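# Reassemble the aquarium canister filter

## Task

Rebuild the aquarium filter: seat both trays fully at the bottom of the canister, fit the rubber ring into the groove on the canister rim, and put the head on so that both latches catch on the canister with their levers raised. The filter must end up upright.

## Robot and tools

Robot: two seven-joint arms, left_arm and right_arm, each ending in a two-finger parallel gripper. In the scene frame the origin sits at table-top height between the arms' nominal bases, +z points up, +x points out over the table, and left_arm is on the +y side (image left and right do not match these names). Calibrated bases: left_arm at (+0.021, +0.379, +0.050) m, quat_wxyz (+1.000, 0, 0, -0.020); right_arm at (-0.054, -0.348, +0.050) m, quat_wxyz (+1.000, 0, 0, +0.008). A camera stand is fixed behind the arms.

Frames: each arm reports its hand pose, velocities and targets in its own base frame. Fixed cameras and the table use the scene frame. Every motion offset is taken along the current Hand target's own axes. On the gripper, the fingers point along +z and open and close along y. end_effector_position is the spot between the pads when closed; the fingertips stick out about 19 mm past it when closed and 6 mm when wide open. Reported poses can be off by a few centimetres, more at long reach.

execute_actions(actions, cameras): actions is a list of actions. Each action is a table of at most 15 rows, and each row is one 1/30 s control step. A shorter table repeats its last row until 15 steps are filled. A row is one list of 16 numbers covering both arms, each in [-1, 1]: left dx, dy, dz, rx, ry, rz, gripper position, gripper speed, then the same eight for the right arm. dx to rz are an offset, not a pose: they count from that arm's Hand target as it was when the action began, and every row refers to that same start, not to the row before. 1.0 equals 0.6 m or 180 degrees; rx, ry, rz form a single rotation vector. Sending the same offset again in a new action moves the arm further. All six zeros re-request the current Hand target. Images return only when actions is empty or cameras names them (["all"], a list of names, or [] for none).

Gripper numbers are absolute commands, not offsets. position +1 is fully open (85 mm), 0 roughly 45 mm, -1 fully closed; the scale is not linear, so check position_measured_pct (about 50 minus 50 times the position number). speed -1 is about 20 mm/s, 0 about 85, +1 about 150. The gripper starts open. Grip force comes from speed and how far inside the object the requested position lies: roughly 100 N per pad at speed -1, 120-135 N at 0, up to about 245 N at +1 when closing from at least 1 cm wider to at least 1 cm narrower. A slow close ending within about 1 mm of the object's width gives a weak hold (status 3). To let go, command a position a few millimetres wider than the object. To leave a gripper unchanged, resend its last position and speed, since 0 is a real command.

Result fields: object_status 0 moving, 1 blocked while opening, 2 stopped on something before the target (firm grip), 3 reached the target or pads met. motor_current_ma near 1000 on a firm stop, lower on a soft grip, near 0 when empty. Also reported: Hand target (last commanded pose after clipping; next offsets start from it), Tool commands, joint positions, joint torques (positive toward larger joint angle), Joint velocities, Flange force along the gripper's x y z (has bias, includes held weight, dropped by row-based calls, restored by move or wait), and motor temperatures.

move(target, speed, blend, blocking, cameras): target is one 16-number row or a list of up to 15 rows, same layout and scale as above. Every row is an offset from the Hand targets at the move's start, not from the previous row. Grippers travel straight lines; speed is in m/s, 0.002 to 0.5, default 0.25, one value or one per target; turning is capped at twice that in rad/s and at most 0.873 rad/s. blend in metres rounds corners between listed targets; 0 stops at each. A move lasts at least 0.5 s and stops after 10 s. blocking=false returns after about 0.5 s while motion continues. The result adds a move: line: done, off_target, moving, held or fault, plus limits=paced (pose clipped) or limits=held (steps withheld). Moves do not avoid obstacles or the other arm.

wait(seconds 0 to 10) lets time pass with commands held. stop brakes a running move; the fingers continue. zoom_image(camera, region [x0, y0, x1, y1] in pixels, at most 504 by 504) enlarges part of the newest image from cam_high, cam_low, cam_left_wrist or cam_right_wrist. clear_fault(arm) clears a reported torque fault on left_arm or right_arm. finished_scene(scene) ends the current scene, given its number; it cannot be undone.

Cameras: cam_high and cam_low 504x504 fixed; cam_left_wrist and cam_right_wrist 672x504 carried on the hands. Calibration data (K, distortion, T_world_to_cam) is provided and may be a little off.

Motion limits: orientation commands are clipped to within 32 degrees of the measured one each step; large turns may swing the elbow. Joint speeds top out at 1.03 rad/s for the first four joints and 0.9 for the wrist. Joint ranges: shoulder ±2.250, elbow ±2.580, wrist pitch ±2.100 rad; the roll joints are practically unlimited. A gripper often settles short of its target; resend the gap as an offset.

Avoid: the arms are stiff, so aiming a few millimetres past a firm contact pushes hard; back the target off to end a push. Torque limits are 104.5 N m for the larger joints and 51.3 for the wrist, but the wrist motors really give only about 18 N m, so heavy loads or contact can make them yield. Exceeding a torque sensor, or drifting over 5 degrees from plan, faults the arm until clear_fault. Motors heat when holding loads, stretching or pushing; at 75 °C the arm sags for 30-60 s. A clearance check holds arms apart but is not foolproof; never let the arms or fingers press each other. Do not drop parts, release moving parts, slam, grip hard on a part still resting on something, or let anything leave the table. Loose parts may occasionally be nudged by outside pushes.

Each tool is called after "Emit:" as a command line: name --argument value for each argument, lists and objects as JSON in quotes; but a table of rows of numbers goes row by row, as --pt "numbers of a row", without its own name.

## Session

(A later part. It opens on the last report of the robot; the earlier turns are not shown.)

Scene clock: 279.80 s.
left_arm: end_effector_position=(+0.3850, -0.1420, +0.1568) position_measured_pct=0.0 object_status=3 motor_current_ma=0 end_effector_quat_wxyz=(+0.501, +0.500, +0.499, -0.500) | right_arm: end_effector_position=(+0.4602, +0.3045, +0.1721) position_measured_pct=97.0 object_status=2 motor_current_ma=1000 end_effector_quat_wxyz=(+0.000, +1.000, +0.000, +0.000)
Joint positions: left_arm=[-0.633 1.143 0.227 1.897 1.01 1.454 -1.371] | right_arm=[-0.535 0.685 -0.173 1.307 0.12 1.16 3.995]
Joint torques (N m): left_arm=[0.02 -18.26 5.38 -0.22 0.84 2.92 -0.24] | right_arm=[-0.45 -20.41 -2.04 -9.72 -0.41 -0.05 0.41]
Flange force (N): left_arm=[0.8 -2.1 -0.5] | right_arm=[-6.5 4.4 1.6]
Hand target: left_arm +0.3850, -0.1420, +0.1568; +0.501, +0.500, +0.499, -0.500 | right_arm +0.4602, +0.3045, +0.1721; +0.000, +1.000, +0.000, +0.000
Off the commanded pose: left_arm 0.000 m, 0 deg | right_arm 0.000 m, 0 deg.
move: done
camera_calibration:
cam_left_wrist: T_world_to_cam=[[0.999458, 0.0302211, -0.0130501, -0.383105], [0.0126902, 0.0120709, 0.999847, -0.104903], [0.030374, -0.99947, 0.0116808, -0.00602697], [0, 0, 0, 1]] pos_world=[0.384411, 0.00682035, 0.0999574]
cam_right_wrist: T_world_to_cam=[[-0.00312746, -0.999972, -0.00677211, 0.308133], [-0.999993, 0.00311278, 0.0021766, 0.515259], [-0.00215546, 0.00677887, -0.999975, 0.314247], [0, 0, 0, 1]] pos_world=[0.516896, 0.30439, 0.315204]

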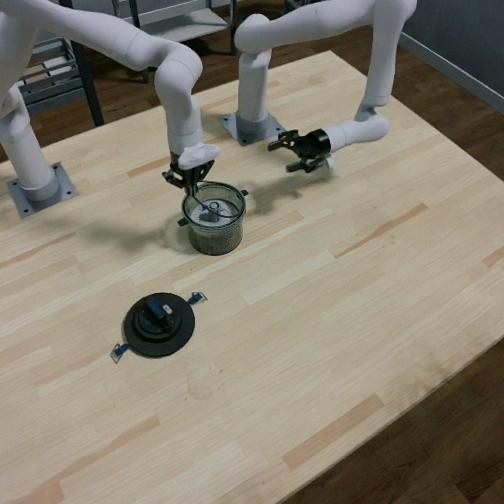

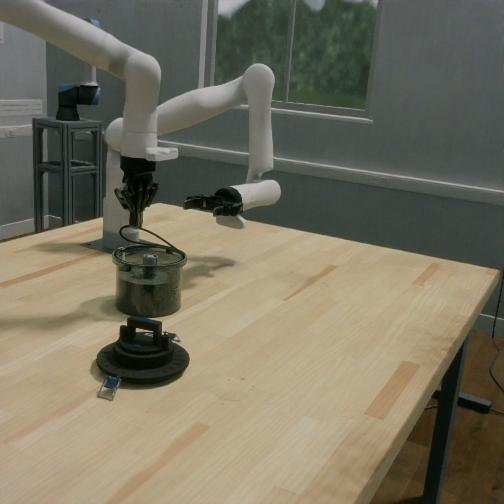

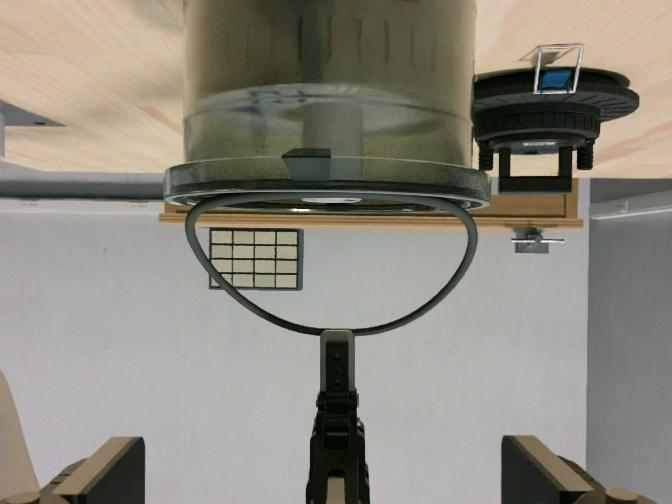

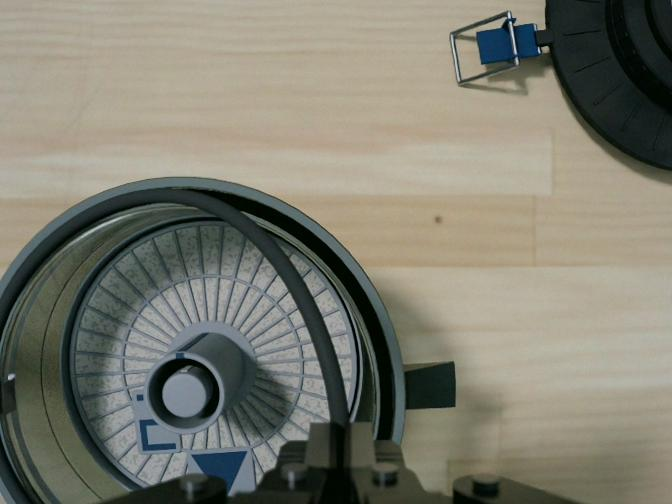

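Emit:
move --pt "0 0 0 0 0 0 1 -0.5 0 0.0225 0.055 0 0 0 -0.97 -1" --pt "0 0 0 0 0 0 1 -0.5 0 0.0308 0.095 0 0 0 -0.97 -1" --speed 0.03 --blend 0.01 --cameras '["cam_left_wrist","cam_right_wrist","cam_low","cam_high"]'

Emit:
zoom_image --camera "cam_right_wrist" --region '[0, 130, 490, 500]'

Emit:
zoom_image --camera "cam_left_wrist" --region '[150, 130, 510, 400]'

Emit:
zoom_image --camera "cam_low" --region '[90, 160, 220, 290]'

Emit:
zoom_image --camera "cam_high" --region '[160, 150, 270, 260]'

Scene clock: 282.97 s.
left_arm: end_effector_position=(+0.3850, -0.1420, +0.1568) position_measured_pct=0.0 object_status=3 motor_current_ma=0 end_effector_quat_wxyz=(+0.501, +0.500, +0.499, -0.500) | right_arm: end_effector_position=(+0.4602, +0.2859, +0.1151) position_measured_pct=97.0 object_status=2 motor_current_ma=1000 end_effector_quat_wxyz=(+0.000, +1.000, +0.000, +0.000)
Joint positions: left_arm=[-0.633 1.143 0.227 1.897 1.01 1.454 -1.371] | right_arm=[-0.506 0.73 -0.169 1.425 0.134 0.999 4.008]
Joint torques (N m): left_arm=[-0.04 -18.4 5.38 -0.14 0.82 2.99 -0.23] | right_arm=[-0.4 -20.33 -2.07 -8.73 -0.42 -0.25 0.42]
Flange force (N): left_arm=[1.3 -1.8 -0.4] | right_arm=[-5.1 3.1 -0.1]
Hand target: left_arm +0.3850, -0.1420, +0.1568; +0.501, +0.500, +0.499, -0.500 | right_arm +0.4602, +0.2859, +0.1151; +0.000, +1.000, +0.000, +0.000
Off the commanded pose: left_arm 0.000 m, 0 deg | right_arm 0.000 m, 0 deg.
move: done
camera_calibration:
cam_left_wrist: T_world_to_cam=[[0.999458, 0.0302211, -0.0130501, -0.383105], [0.0126902, 0.0120709, 0.999847, -0.104903], [0.030374, -0.99947, 0.0116808, -0.00602697], [0, 0, 0, 1]] pos_world=[0.384411, 0.00682035, 0.0999574]
cam_right_wrist: T_world_to_cam=[[-0.00322703, -0.999972, -0.00677045, 0.289198], [-0.999992, 0.00321167, 0.00227766, 0.515386], [-0.00225585, 0.00677775, -0.999974, 0.257427], [0, 0, 0, 1]] pos_world=[0.516896, 0.28579, 0.258204]

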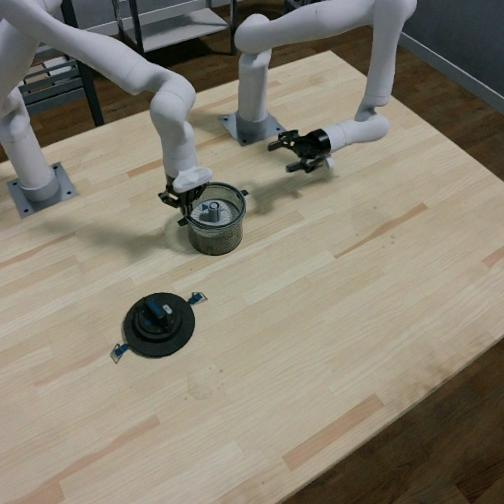

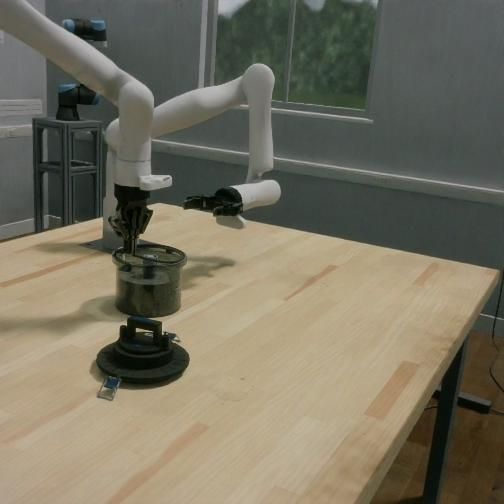

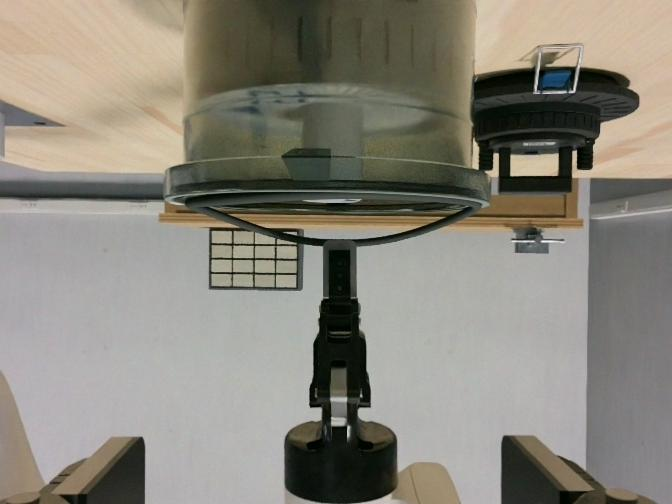

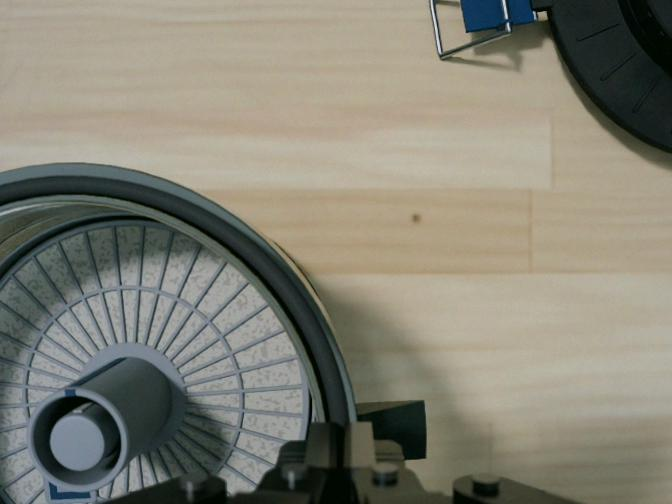

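Scaled by 1.029.

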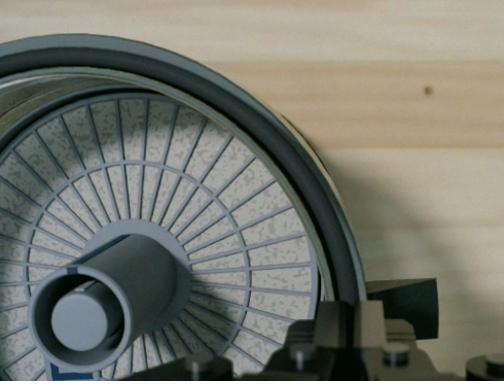

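Scaled by 1.400.

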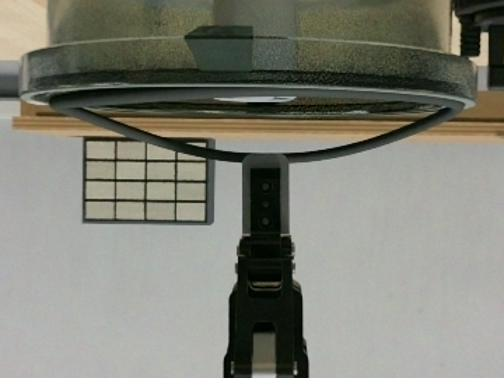

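Scaled by 3.877.

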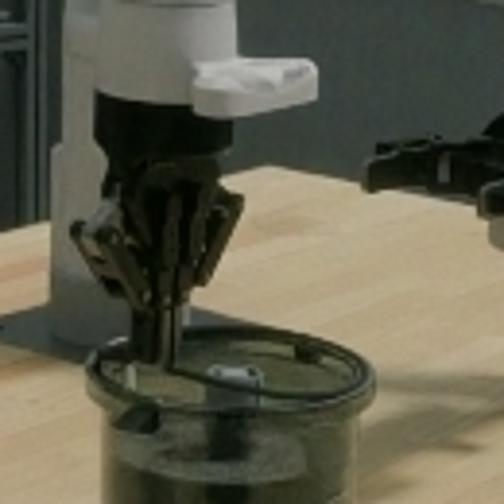

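Scaled by 4.582.

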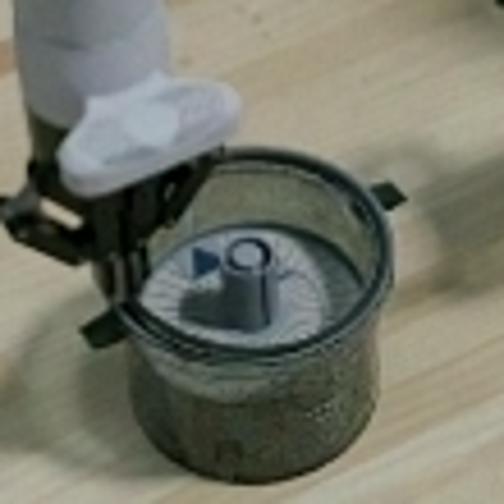

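Emit:
move --pt "0 0 0 0 0 0 1 -0.5 0 0 0.0225 0 0 0 -0.97 -1" --speed 0.02 --cameras '["cam_left_wrist","cam_right_wrist","cam_low","cam_high"]'

Emit:
zoom_image --camera "cam_right_wrist" --region '[0, 130, 490, 500]'

Emit:
zoom_image --camera "cam_left_wrist" --region '[150, 130, 510, 400]'

Emit:
zoom_image --camera "cam_low" --region '[90, 160, 220, 290]'

Scene clock: 284.80 s.
left_arm: end_effector_position=(+0.3850, -0.1420, +0.1568) position_measured_pct=0.0 object_status=3 motor_current_ma=0 end_effector_quat_wxyz=(+0.501, +0.500, +0.499, -0.500) | right_arm: end_effector_position=(+0.4602, +0.2859, +0.1016) position_measured_pct=97.0 object_status=2 motor_current_ma=1000 end_effector_quat_wxyz=(+0.000, +1.000, +0.000, +0.000)
Joint positions: left_arm=[-0.633 1.143 0.227 1.897 1.01 1.454 -1.371] | right_arm=[-0.506 0.748 -0.166 1.439 0.138 0.967 4.005]
Joint torques (N m): left_arm=[0.02 -18.41 5.43 -0.25 0.85 2.93 -0.23] | right_arm=[-0.42 -20.29 -2.05 -8.64 -0.45 -0.16 0.4]
Flange force (N): left_arm=[1.2 -2.2 -0.5] | right_arm=[-5.7 3.6 -0.1]
Hand target: left_arm +0.3850, -0.1420, +0.1568; +0.501, +0.500, +0.499, -0.500 | right_arm +0.4602, +0.2859, +0.1016; +0.000, +1.000, +0.000, +0.000
Off the commanded pose: left_arm 0.000 m, 0 deg | right_arm 0.000 m, 0 deg.
move: done
camera_calibration:
cam_left_wrist: T_world_to_cam=[[0.999458, 0.0302211, -0.0130501, -0.383105], [0.0126902, 0.0120709, 0.999847, -0.104903], [0.030374, -0.99947, 0.0116808, -0.00602697], [0, 0, 0, 1]] pos_world=[0.384411, 0.00682035, 0.0999574]
cam_right_wrist: T_world_to_cam=[[-0.00312704, -0.999972, -0.0067718, 0.289056], [-0.999993, 0.00311169, 0.00227658, 0.515445], [-0.00225544, 0.00677887, -0.999974, 0.243926], [0, 0, 0, 1]] pos_world=[0.516896, 0.28579, 0.244704]

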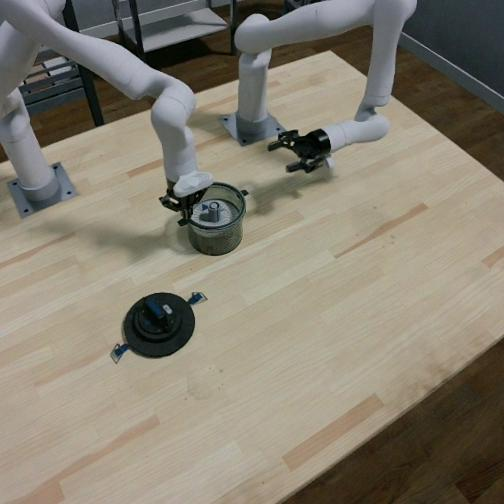

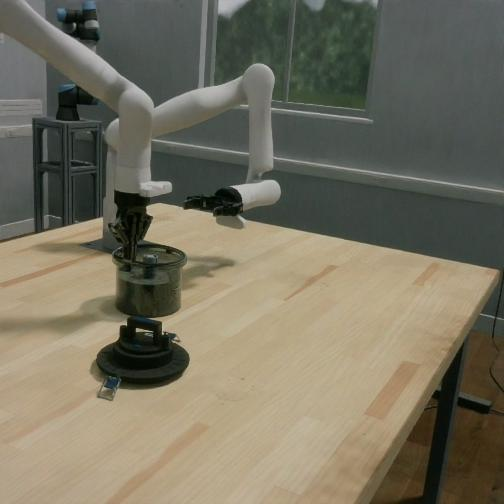

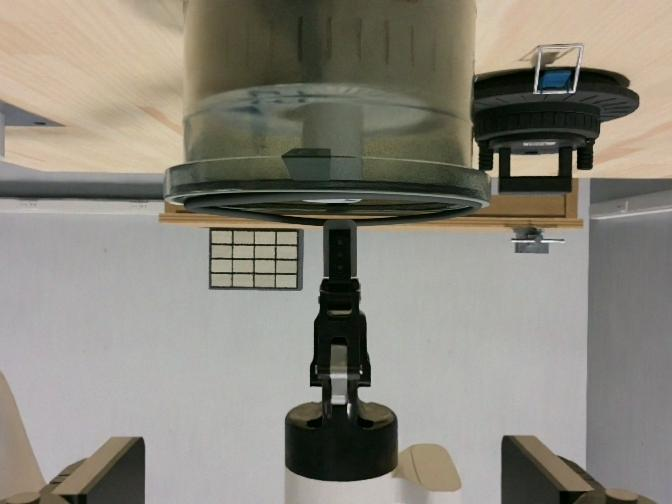

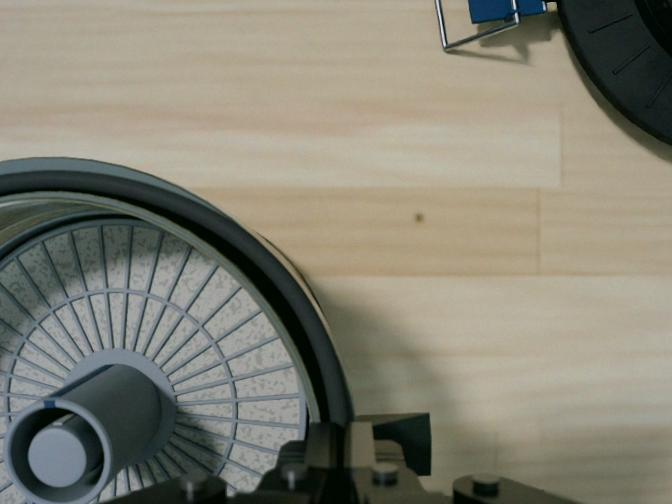

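Scaled by 1.029.

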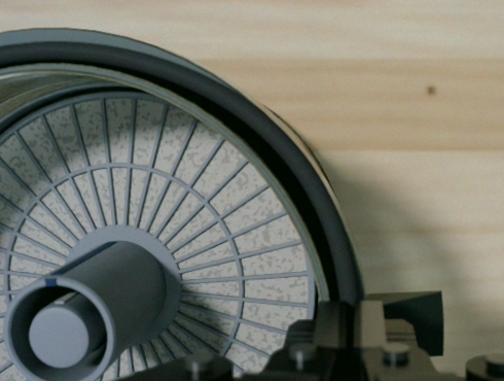

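Scaled by 1.400.

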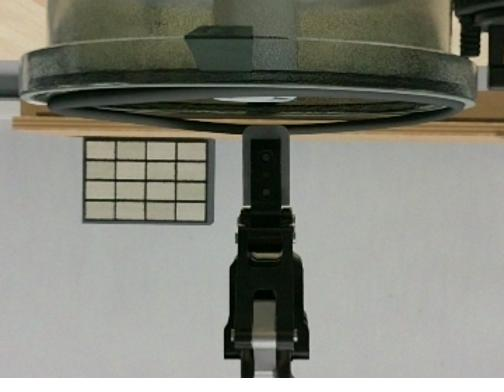

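Scaled by 3.877.

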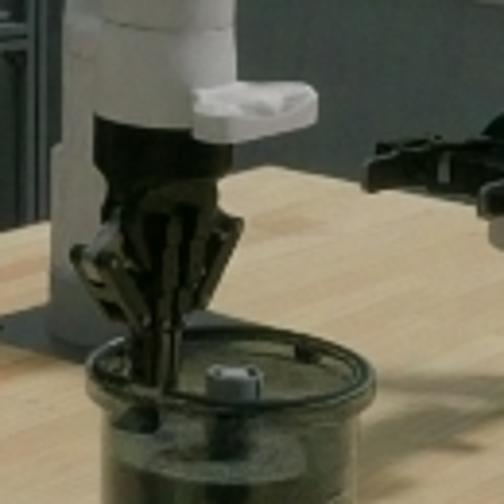

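Emit:
move --pt "0 0 0 0 0 0 1 -0.5 -0.005 -0.005 0.0 0 0 0 -0.97 -1" --speed 0.02 --cameras '["cam_left_wrist","cam_right_wrist"]'

Emit:
zoom_image --camera "cam_right_wrist" --region '[0, 130, 490, 500]'

Emit:
zoom_image --camera "cam_left_wrist" --region '[150, 150, 510, 290]'

Scene clock: 287.00 s.
left_arm: end_effector_position=(+0.3850, -0.1420, +0.1568) position_measured_pct=0.0 object_status=3 motor_current_ma=0 end_effector_quat_wxyz=(+0.501, +0.500, +0.499, -0.500) | right_arm: end_effector_position=(+0.4573, +0.2889, +0.1016) position_measured_pct=97.0 object_status=2 motor_current_ma=1000 end_effector_quat_wxyz=(+0.000, +1.000, +0.000, +0.000)
Joint positions: left_arm=[-0.633 1.143 0.227 1.897 1.01 1.454 -1.371] | right_arm=[-0.514 0.747 -0.166 1.443 0.138 0.964 3.997]
Joint torques (N m): left_arm=[0 -18.27 5.33 -0.24 0.8 2.97 -0.2] | right_arm=[-0.52 -20.38 -2.05 -8.81 -0.43 -0.2 0.41]
Flange force (N): left_arm=[0.9 -2.2 -0.2] | right_arm=[-6.0 4.0 0.1]
Hand target: left_arm +0.3850, -0.1420, +0.1568; +0.501, +0.500, +0.499, -0.500 | right_arm +0.4572, +0.2889, +0.1016; +0.000, +1.000, +0.000, +0.000
Off the commanded pose: left_arm 0.000 m, 0 deg | right_arm 0.000 m, 0 deg.
move: done
camera_calibration:
cam_left_wrist: T_world_to_cam=[[0.999458, 0.0302211, -0.0130501, -0.383105], [0.0126902, 0.0120709, 0.999847, -0.104903], [0.030374, -0.99947, 0.0116808, -0.00602697], [0, 0, 0, 1]] pos_world=[0.384411, 0.00682035, 0.0999574]
cam_right_wrist: T_world_to_cam=[[-0.00312746, -0.999972, -0.00677211, 0.292046], [-0.999993, 0.00311278, 0.0021766, 0.512561], [-0.00215546, 0.00677887, -0.999975, 0.243748], [0, 0, 0, 1]] pos_world=[0.513996, 0.28879, 0.244604]
Images, in order (width x height): cam_left_wrist 672x504, cam_right_wrist 672x504.

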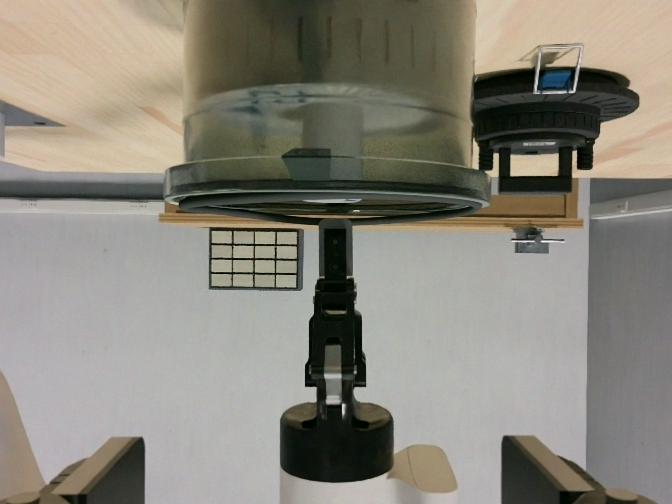

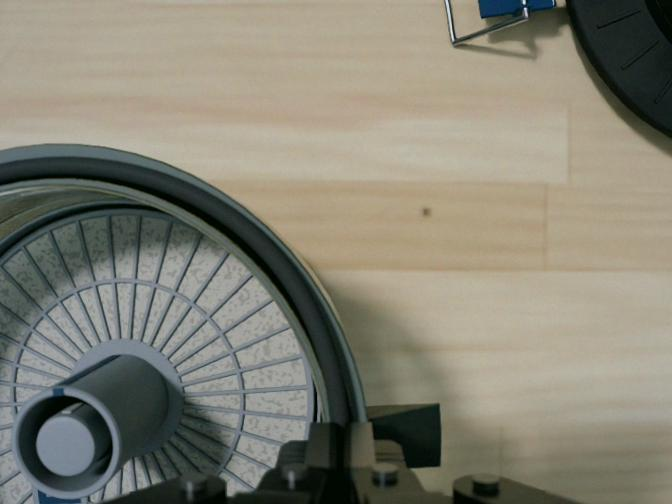

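Scaled by 1.029.

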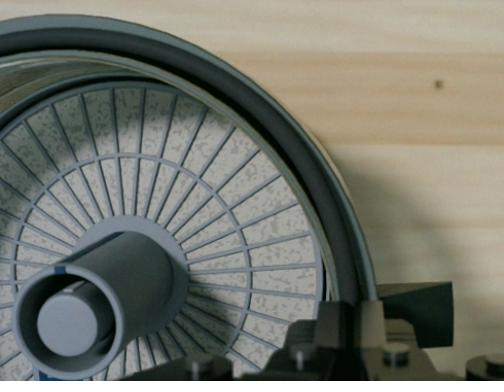

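Scaled by 1.400.

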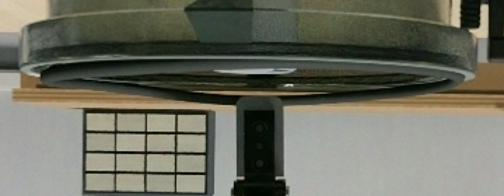

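Emit:
move --pt "0 0 0 0 0 0 1 -0.5 -0.002 -0.001 0.005 0 0 0 -0.97 -1" --speed 0.015 --cameras '["cam_left_wrist","cam_right_wrist"]'

Emit:
zoom_image --camera "cam_right_wrist" --region '[0, 130, 490, 500]'

Emit:
zoom_image --camera "cam_left_wrist" --region '[150, 150, 510, 290]'

Scene clock: 289.57 s.
left_arm: end_effector_position=(+0.3850, -0.1420, +0.1568) position_measured_pct=0.0 object_status=3 motor_current_ma=0 end_effector_quat_wxyz=(+0.501, +0.500, +0.499, -0.500) | right_arm: end_effector_position=(+0.4560, +0.2895, +0.0986) position_measured_pct=97.0 object_status=2 motor_current_ma=1000 end_effector_quat_wxyz=(+0.000, +1.000, +0.000, +0.000)
Joint positions: left_arm=[-0.633 1.143 0.227 1.897 1.01 1.454 -1.371] | right_arm=[-0.516 0.749 -0.166 1.448 0.139 0.956 3.994]
Joint torques (N m): left_arm=[-0.04 -18.28 5.31 -0.14 0.81 2.96 -0.18] | right_arm=[-0.42 -20.5 -2.08 -8.66 -0.41 0.06 0.41]
Flange force (N): left_arm=[1.0 -1.9 -0.3] | right_arm=[-6.0 3.8 0.8]
Hand target: left_arm +0.3850, -0.1420, +0.1568; +0.501, +0.500, +0.499, -0.500 | right_arm +0.4560, +0.2895, +0.0986; +0.000, +1.000, +0.000, +0.000
Off the commanded pose: left_arm 0.000 m, 0 deg | right_arm 0.000 m, 0 deg.
move: done
camera_calibration:
cam_left_wrist: T_world_to_cam=[[0.999458, 0.0302211, -0.0130501, -0.383105], [0.0126902, 0.0120709, 0.999847, -0.104903], [0.030374, -0.99947, 0.0116808, -0.00602697], [0, 0, 0, 1]] pos_world=[0.384411, 0.00682035, 0.0999574]
cam_right_wrist: T_world_to_cam=[[-0.00312746, -0.999972, -0.00677211, 0.292622], [-0.999993, 0.00311278, 0.0021766, 0.511265], [-0.00215546, 0.00677887, -0.999975, 0.240842], [0, 0, 0, 1]] pos_world=[0.512696, 0.28939, 0.241704]
Images, in order (width x height): cam_left_wrist 672x504, cam_right_wrist 672x504.

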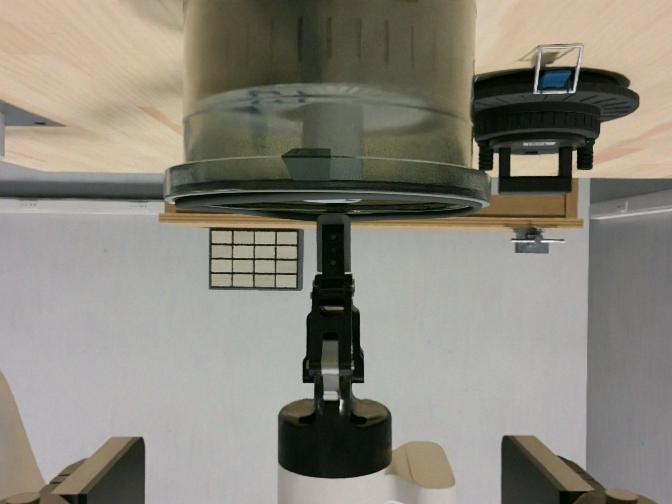

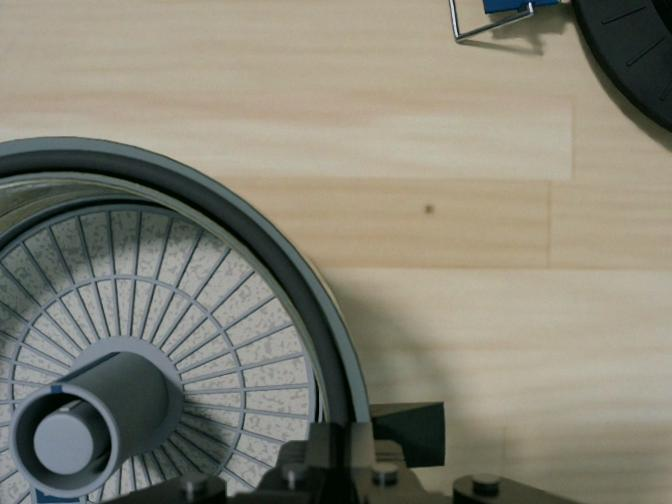

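Scaled by 1.029.

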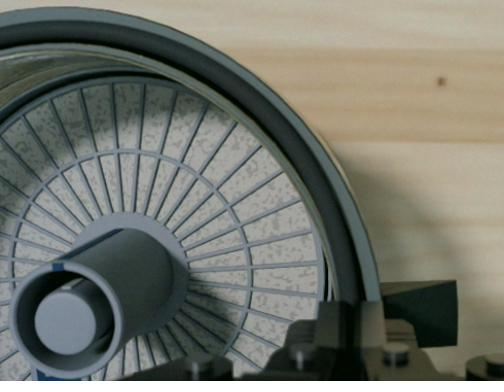

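Scaled by 1.400.

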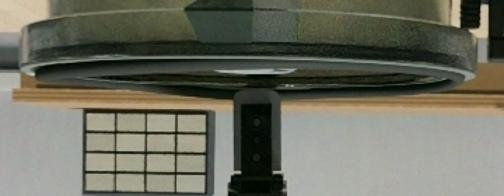

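Emit:
move --pt "0 0 0 0 0 0 1 -0.5 0 0 0.0025 0 0 0 -0.97 -1" --pt "0 0 0 0 0 0 1 -0.5 0 0 0.0025 0 0 0 -0.85 -1" --speed 0.015 --cameras '["cam_left_wrist","cam_right_wrist"]'

Emit:
zoom_image --camera "cam_left_wrist" --region '[150, 150, 510, 290]'

Scene clock: 291.13 s.
left_arm: end_effector_position=(+0.3850, -0.1420, +0.1568) position_measured_pct=0.0 object_status=3 motor_current_ma=0 end_effector_quat_wxyz=(+0.501, +0.500, +0.499, -0.500) | right_arm: end_effector_position=(+0.4560, +0.2895, +0.0971) position_measured_pct=92.6 object_status=3 motor_current_ma=0 end_effector_quat_wxyz=(+0.000, +1.000, +0.000, +0.000)
Joint positions: left_arm=[-0.633 1.143 0.227 1.897 1.01 1.454 -1.371] | right_arm=[-0.516 0.752 -0.166 1.45 0.139 0.952 3.993]
Joint torques (N m): left_arm=[-0.05 -18.26 5.41 -0.17 0.79 2.95 -0.17] | right_arm=[-0.46 -19.68 -2.13 -8.35 -0.42 -0.23 0.41]
Flange force (N): left_arm=[1.0 -2.1 -0.3] | right_arm=[-5.7 3.7 -1.4]
Hand target: left_arm +0.3850, -0.1420, +0.1568; +0.501, +0.500, +0.499, -0.500 | right_arm +0.4560, +0.2895, +0.0971; +0.000, +1.000, +0.000, +0.000
Off the commanded pose: left_arm 0.000 m, 0 deg | right_arm 0.000 m, 0 deg.
move: done
camera_calibration:
cam_left_wrist: T_world_to_cam=[[0.999458, 0.0302211, -0.0130501, -0.383105], [0.0126902, 0.0120709, 0.999847, -0.104903], [0.030374, -0.99947, 0.0116808, -0.00602697], [0, 0, 0, 1]] pos_world=[0.384411, 0.00682035, 0.0999574]
cam_right_wrist: T_world_to_cam=[[-0.00322878, -0.999971, -0.00687075, 0.292688], [-0.999992, 0.00321388, 0.00217801, 0.511239], [-0.00215586, 0.00687774, -0.999974, 0.239313], [0, 0, 0, 1]] pos_world=[0.512696, 0.28939, 0.240204]
Images, in order (width x height): cam_left_wrist 672x504, cam_right_wrist 672x504.

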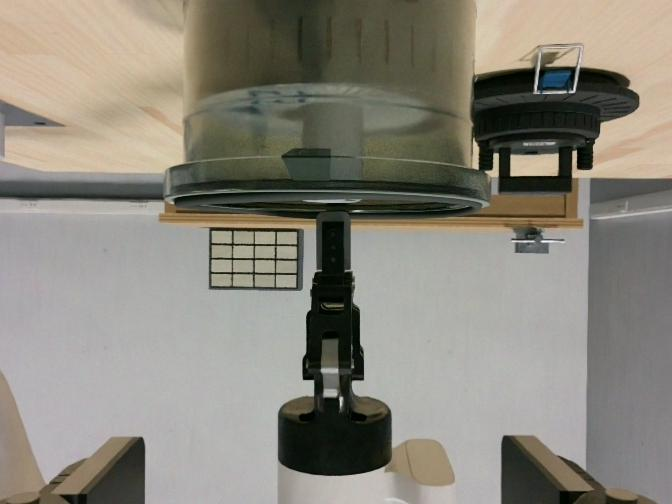

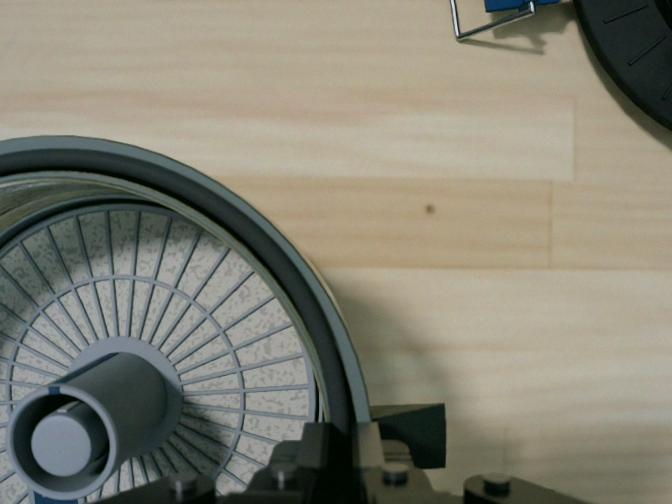

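Scaled by 1.400.

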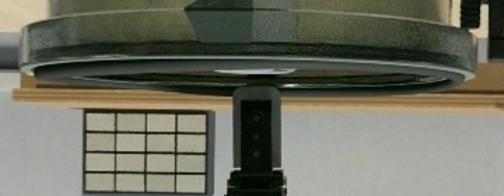

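Emit:
move --pt "0 0 0 0 0 0 1 -0.5 0 0 -0.05 0 0 0 -0.85 -1" --pt "0 0 0 0 0 0 1 -0.5 -0.088 -0.12 -0.2 0 0 0 -0.85 -1" --speed '[0.04,0.15]' --blend '[0.01,0]' --cameras '["all"]'

Emit:
zoom_image --camera "cam_right_wrist" --region '[150, 60, 500, 410]'

Emit:
zoom_image --camera "cam_left_wrist" --region '[150, 150, 510, 290]'

Scene clock: 293.80 s.
left_arm: end_effector_position=(+0.3850, -0.1420, +0.1568) position_measured_pct=0.0 object_status=3 motor_current_ma=0 end_effector_quat_wxyz=(+0.501, +0.500, +0.499, -0.500) | right_arm: end_effector_position=(+0.4032, +0.3616, +0.2170) position_measured_pct=92.6 object_status=3 motor_current_ma=0 end_effector_quat_wxyz=(+0.000, +1.000, +0.000, +0.000)
Joint positions: left_arm=[-0.633 1.143 0.227 1.897 1.01 1.454 -1.371] | right_arm=[-0.674 0.622 -0.186 1.273 0.114 1.258 3.851]
Joint torques (N m): left_arm=[0.03 -18.33 5.39 -0.18 0.83 2.96 -0.19] | right_arm=[-0.52 -19.67 -1.98 -9.82 -0.36 0.1 0.36]
Flange force (N): left_arm=[1.1 -2.1 -0.5] | right_arm=[-5.1 5.1 2.2]
Hand target: left_arm +0.3850, -0.1420, +0.1568; +0.501, +0.500, +0.499, -0.500 | right_arm +0.4032, +0.3616, +0.2170; +0.000, +1.000, +0.000, +0.000
Off the commanded pose: left_arm 0.000 m, 0 deg | right_arm 0.000 m, 0 deg.
move: done
camera_calibration:
cam_left_wrist: T_world_to_cam=[[0.999458, 0.0302211, -0.0130501, -0.383105], [0.0126902, 0.0120709, 0.999847, -0.104903], [0.030374, -0.99947, 0.0116808, -0.00602697], [0, 0, 0, 1]] pos_world=[0.384411, 0.00682035, 0.0999574]
cam_right_wrist: T_world_to_cam=[[-0.00323012, -0.99997, -0.00697184, 0.365476], [-0.999992, 0.003215, 0.00217966, 0.457945], [-0.00215718, 0.00697883, -0.999973, 0.358564], [0, 0, 0, 1]] pos_world=[0.459896, 0.361491, 0.360104]

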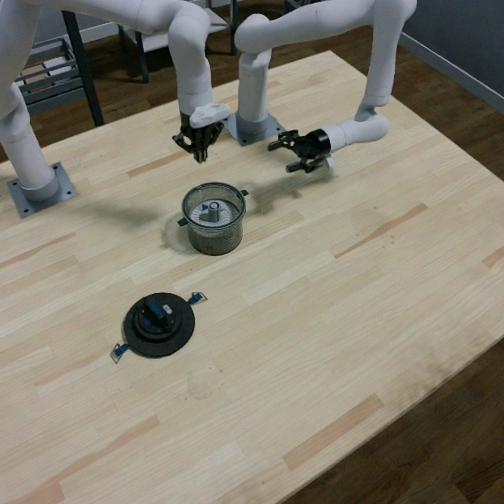

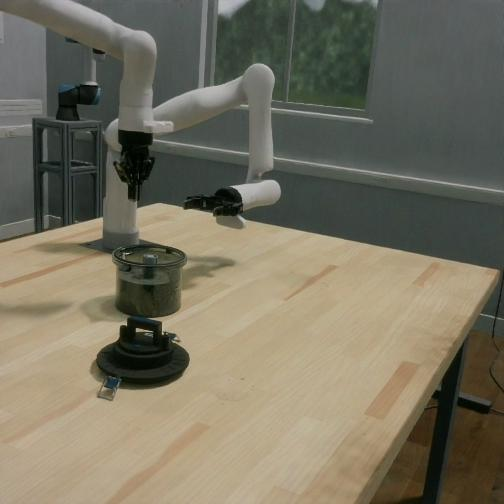

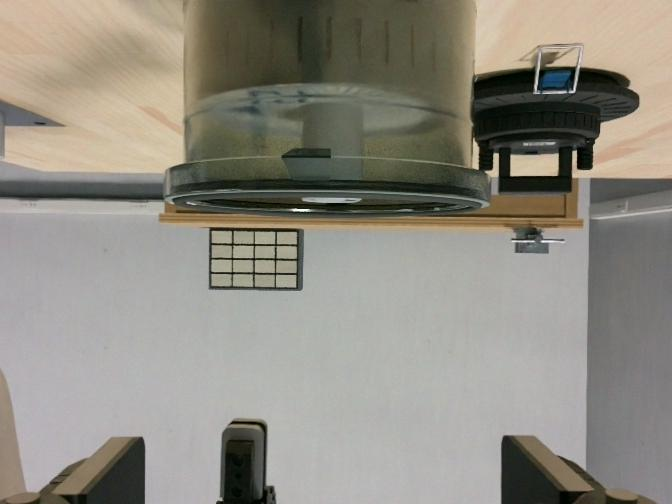

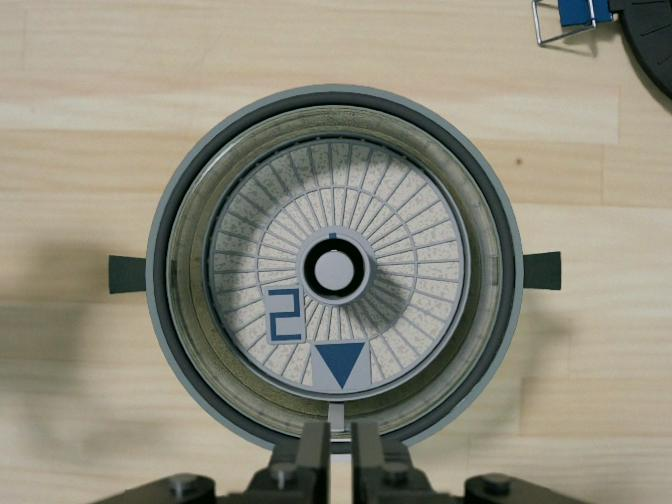

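Scaled by 1.440.

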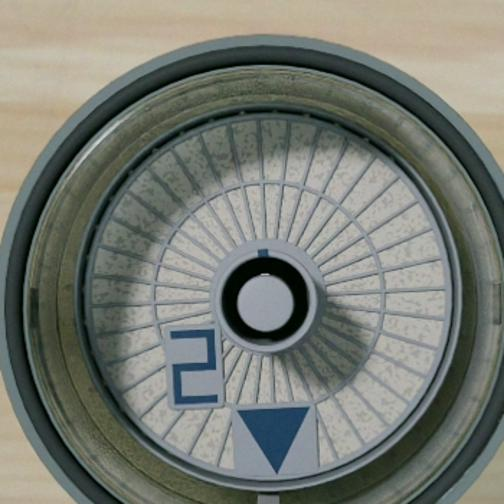

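Scaled by 1.400.

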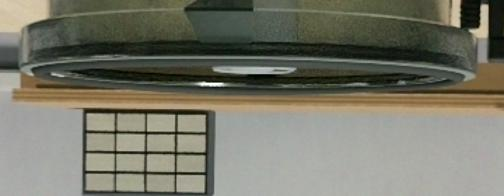

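Emit:
zoom_image --camera "cam_left_wrist" --region '[160, 170, 330, 230]'

Emit:
zoom_image --camera "cam_left_wrist" --region '[330, 170, 500, 230]'

Emit:
zoom_image --camera "cam_right_wrist" --region '[420, 150, 560, 360]'

Emit:
zoom_image --camera "cam_low" --region '[100, 230, 200, 330]'

Scaled by 2.965.

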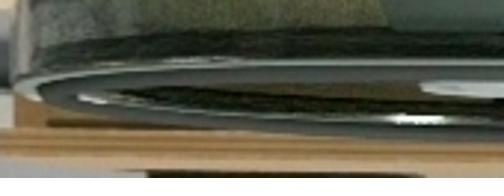

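Scaled by 2.965.

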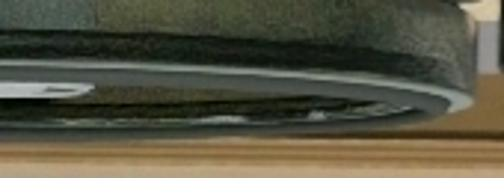

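Scaled by 2.400.

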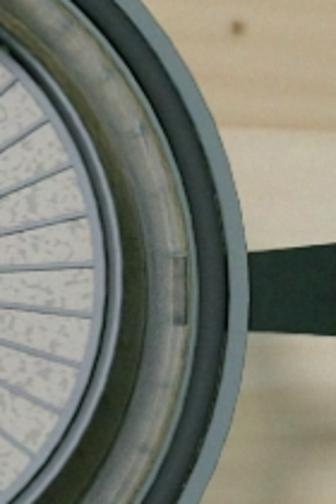

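Scaled by 5.040.

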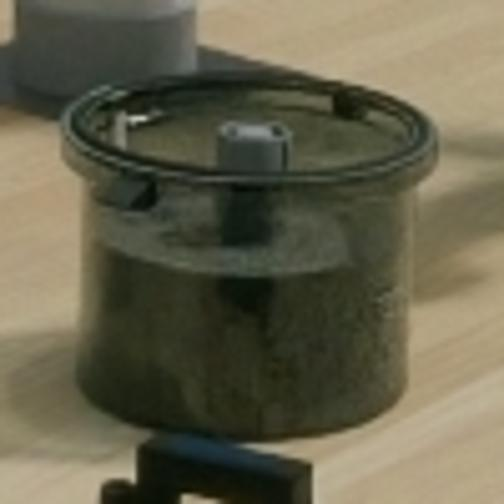

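Emit:
move --target '[0,0,0,0,0,0,1,-0.5,0.2467,0.386,-0.055,0,0,0,0.5,0]' --speed 0.3 --cameras '["all"]'

Scene clock: 296.30 s.
left_arm: end_effector_position=(+0.3850, -0.1420, +0.1568) position_measured_pct=0.0 object_status=3 motor_current_ma=0 end_effector_quat_wxyz=(+0.501, +0.500, +0.499, -0.500) | right_arm: end_effector_position=(+0.5513, +0.1301, +0.2502) position_measured_pct=25.1 object_status=3 motor_current_ma=0 end_effector_quat_wxyz=(+0.000, +1.000, +0.000, +0.000)
Joint positions: left_arm=[-0.633 1.143 0.227 1.897 1.01 1.454 -1.371] | right_arm=[-0.211 0.659 -0.131 1.092 0.082 1.396 4.383]
Joint torques (N m): left_arm=[0.03 -18.25 5.4 -0.21 0.78 2.96 -0.19] | right_arm=[-0.36 -20.73 -1.7 -10.04 -0.37 -0.22 0.44]
Flange force (N): left_arm=[0.9 -2.2 -0.3] | right_arm=[-6.5 1.5 1.7]
Hand target: left_arm +0.3850, -0.1420, +0.1568; +0.501, +0.500, +0.499, -0.500 | right_arm +0.5513, +0.1301, +0.2502; +0.000, +1.000, +0.000, +0.000
Off the commanded pose: left_arm 0.000 m, 0 deg | right_arm 0.000 m, 0 deg.
move: done
camera_calibration:
cam_left_wrist: T_world_to_cam=[[0.999458, 0.0302211, -0.0130501, -0.383105], [0.0126902, 0.0120709, 0.999847, -0.104903], [0.030374, -0.99947, 0.0116808, -0.00602697], [0, 0, 0, 1]] pos_world=[0.384411, 0.00682035, 0.0999574]
cam_right_wrist: T_world_to_cam=[[-0.0031277, -0.999971, -0.0068721, 0.13449], [-0.999993, 0.0031128, 0.0021769, 0.606731], [-0.00215544, 0.00687886, -0.999974, 0.393611], [0, 0, 0, 1]] pos_world=[0.607996, 0.12989, 0.393204]

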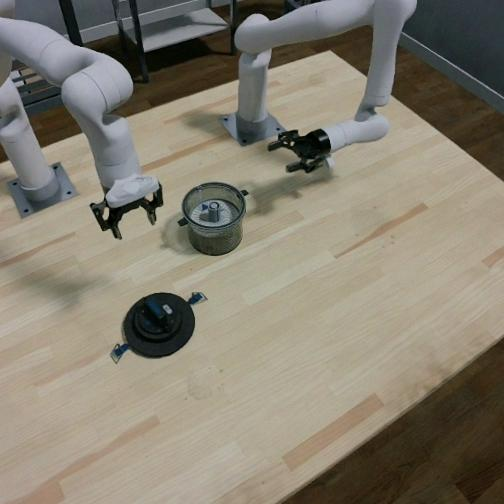

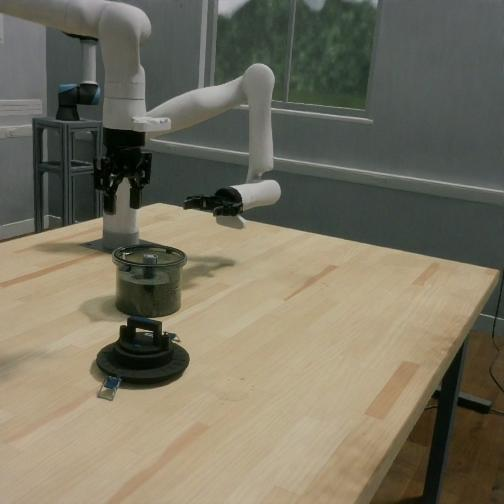

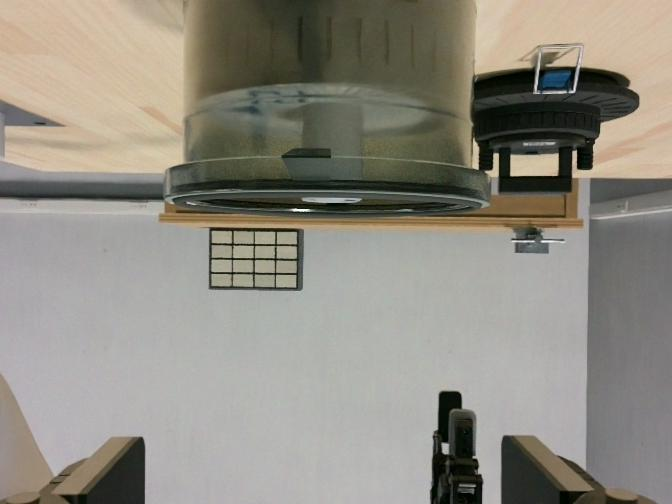

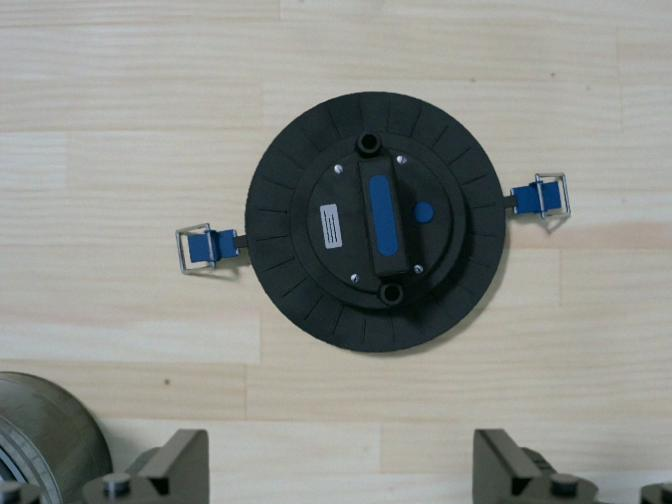

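Emit:
move --target '[0,0,0,0,0,0,1,-0.5,0.127,0.0368,0.2,0,0,-0.0528,-0.1,0]' --speed 0.2 --cameras '["all"]'

Emit:
zoom_image --camera "cam_low" --region '[80, 220, 210, 410]'

Emit:
zoom_image --camera "cam_high" --region '[90, 230, 230, 370]'

Emit:
zoom_image --camera "cam_left_wrist" --region '[450, 30, 650, 350]'

Scene clock: 300.00 s.
left_arm: end_effector_position=(+0.3850, -0.1420, +0.1568) position_measured_pct=0.0 object_status=3 motor_current_ma=0 end_effector_quat_wxyz=(+0.501, +0.500, +0.499, -0.500) | right_arm: end_effector_position=(+0.6274, +0.1079, +0.1302) position_measured_pct=55.0 object_status=3 motor_current_ma=0 end_effector_quat_wxyz=(+0.000, +0.997, +0.083, +0.000)
Joint positions: left_arm=[-0.633 1.143 0.227 1.897 1.01 1.454 -1.371] | right_arm=[-0.151 0.931 -0.145 0.948 0.123 1.271 4.603]
Joint torques (N m): left_arm=[0.04 -18.3 5.4 -0.23 0.81 2.93 -0.22] | right_arm=[-0.4 -24.08 -1.87 -9.8 -0.44 -0.16 0.37]
Flange force (N): left_arm=[0.9 -2.2 -0.5] | right_arm=[-9.2 0.1 0.6]
Hand target: left_arm +0.3850, -0.1420, +0.1568; +0.501, +0.500, +0.499, -0.500 | right_arm +0.6275, +0.1079, +0.1302; +0.000, +0.997, +0.083, +0.000
Off the commanded pose: left_arm 0.000 m, 0 deg | right_arm 0.000 m, 0 deg.
move: done
camera_calibration:
cam_left_wrist: T_world_to_cam=[[0.999458, 0.0302211, -0.0130501, -0.383105], [0.0126902, 0.0120709, 0.999847, -0.104903], [0.030374, -0.99947, 0.0116808, -0.00602697], [0, 0, 0, 1]] pos_world=[0.384411, 0.00682035, 0.0999574]
cam_right_wrist: T_world_to_cam=[[0.161982, -0.98677, -0.00684725, 0.00670572], [-0.986788, -0.162002, 0.00235138, 0.692685], [-0.00342953, 0.0063759, -0.999974, 0.274894], [0, 0, 0, 1]] pos_world=[0.68339, 0.11708, 0.273304]

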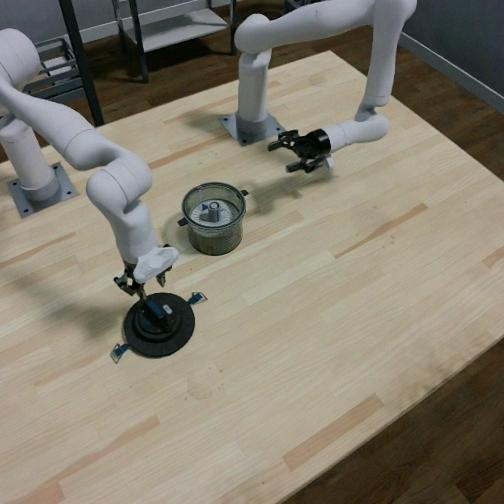

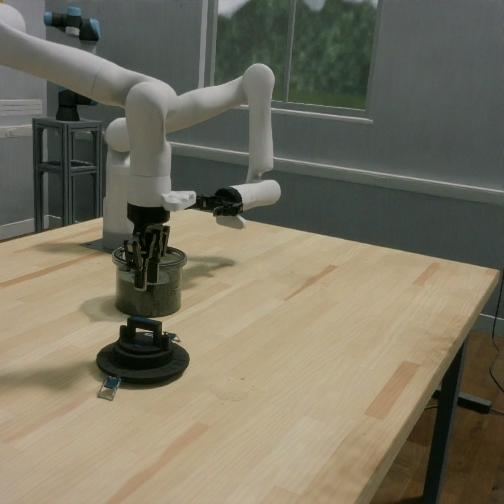

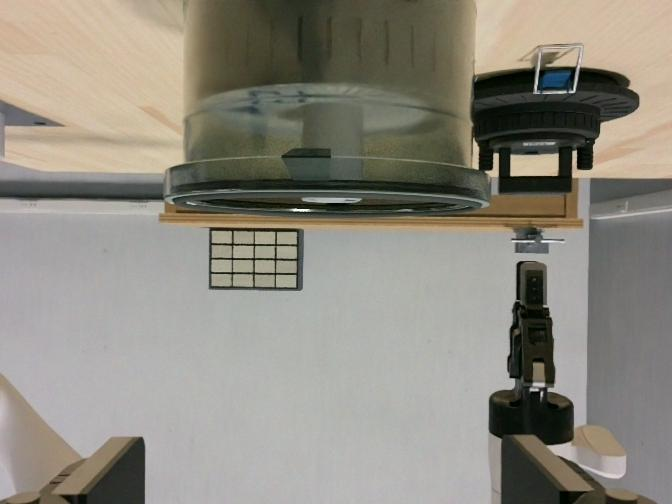

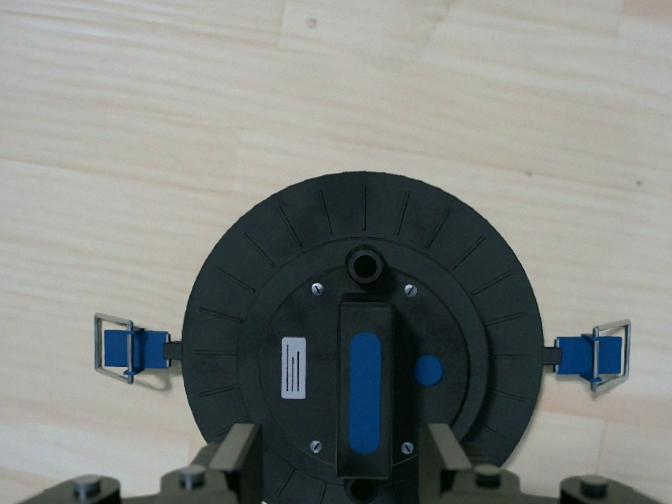

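Scaled by 2.653.

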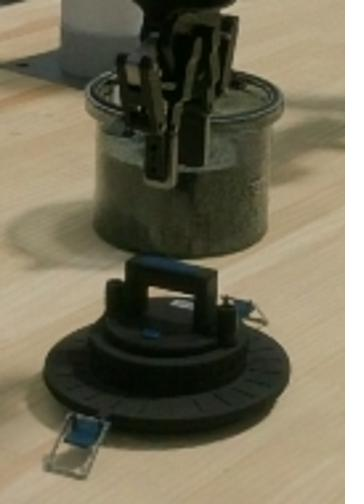

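Scaled by 3.600.

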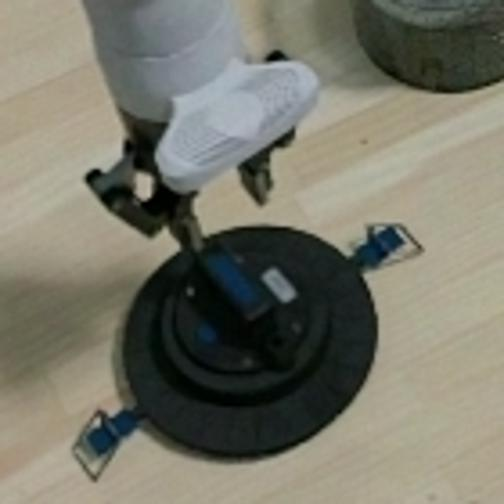

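Scaled by 1.575.

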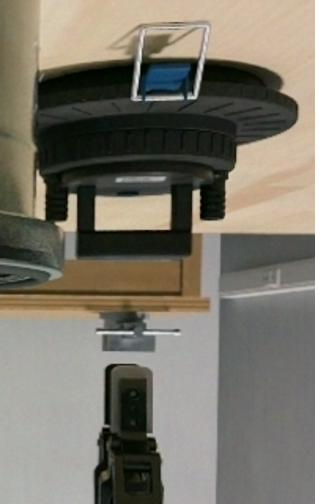

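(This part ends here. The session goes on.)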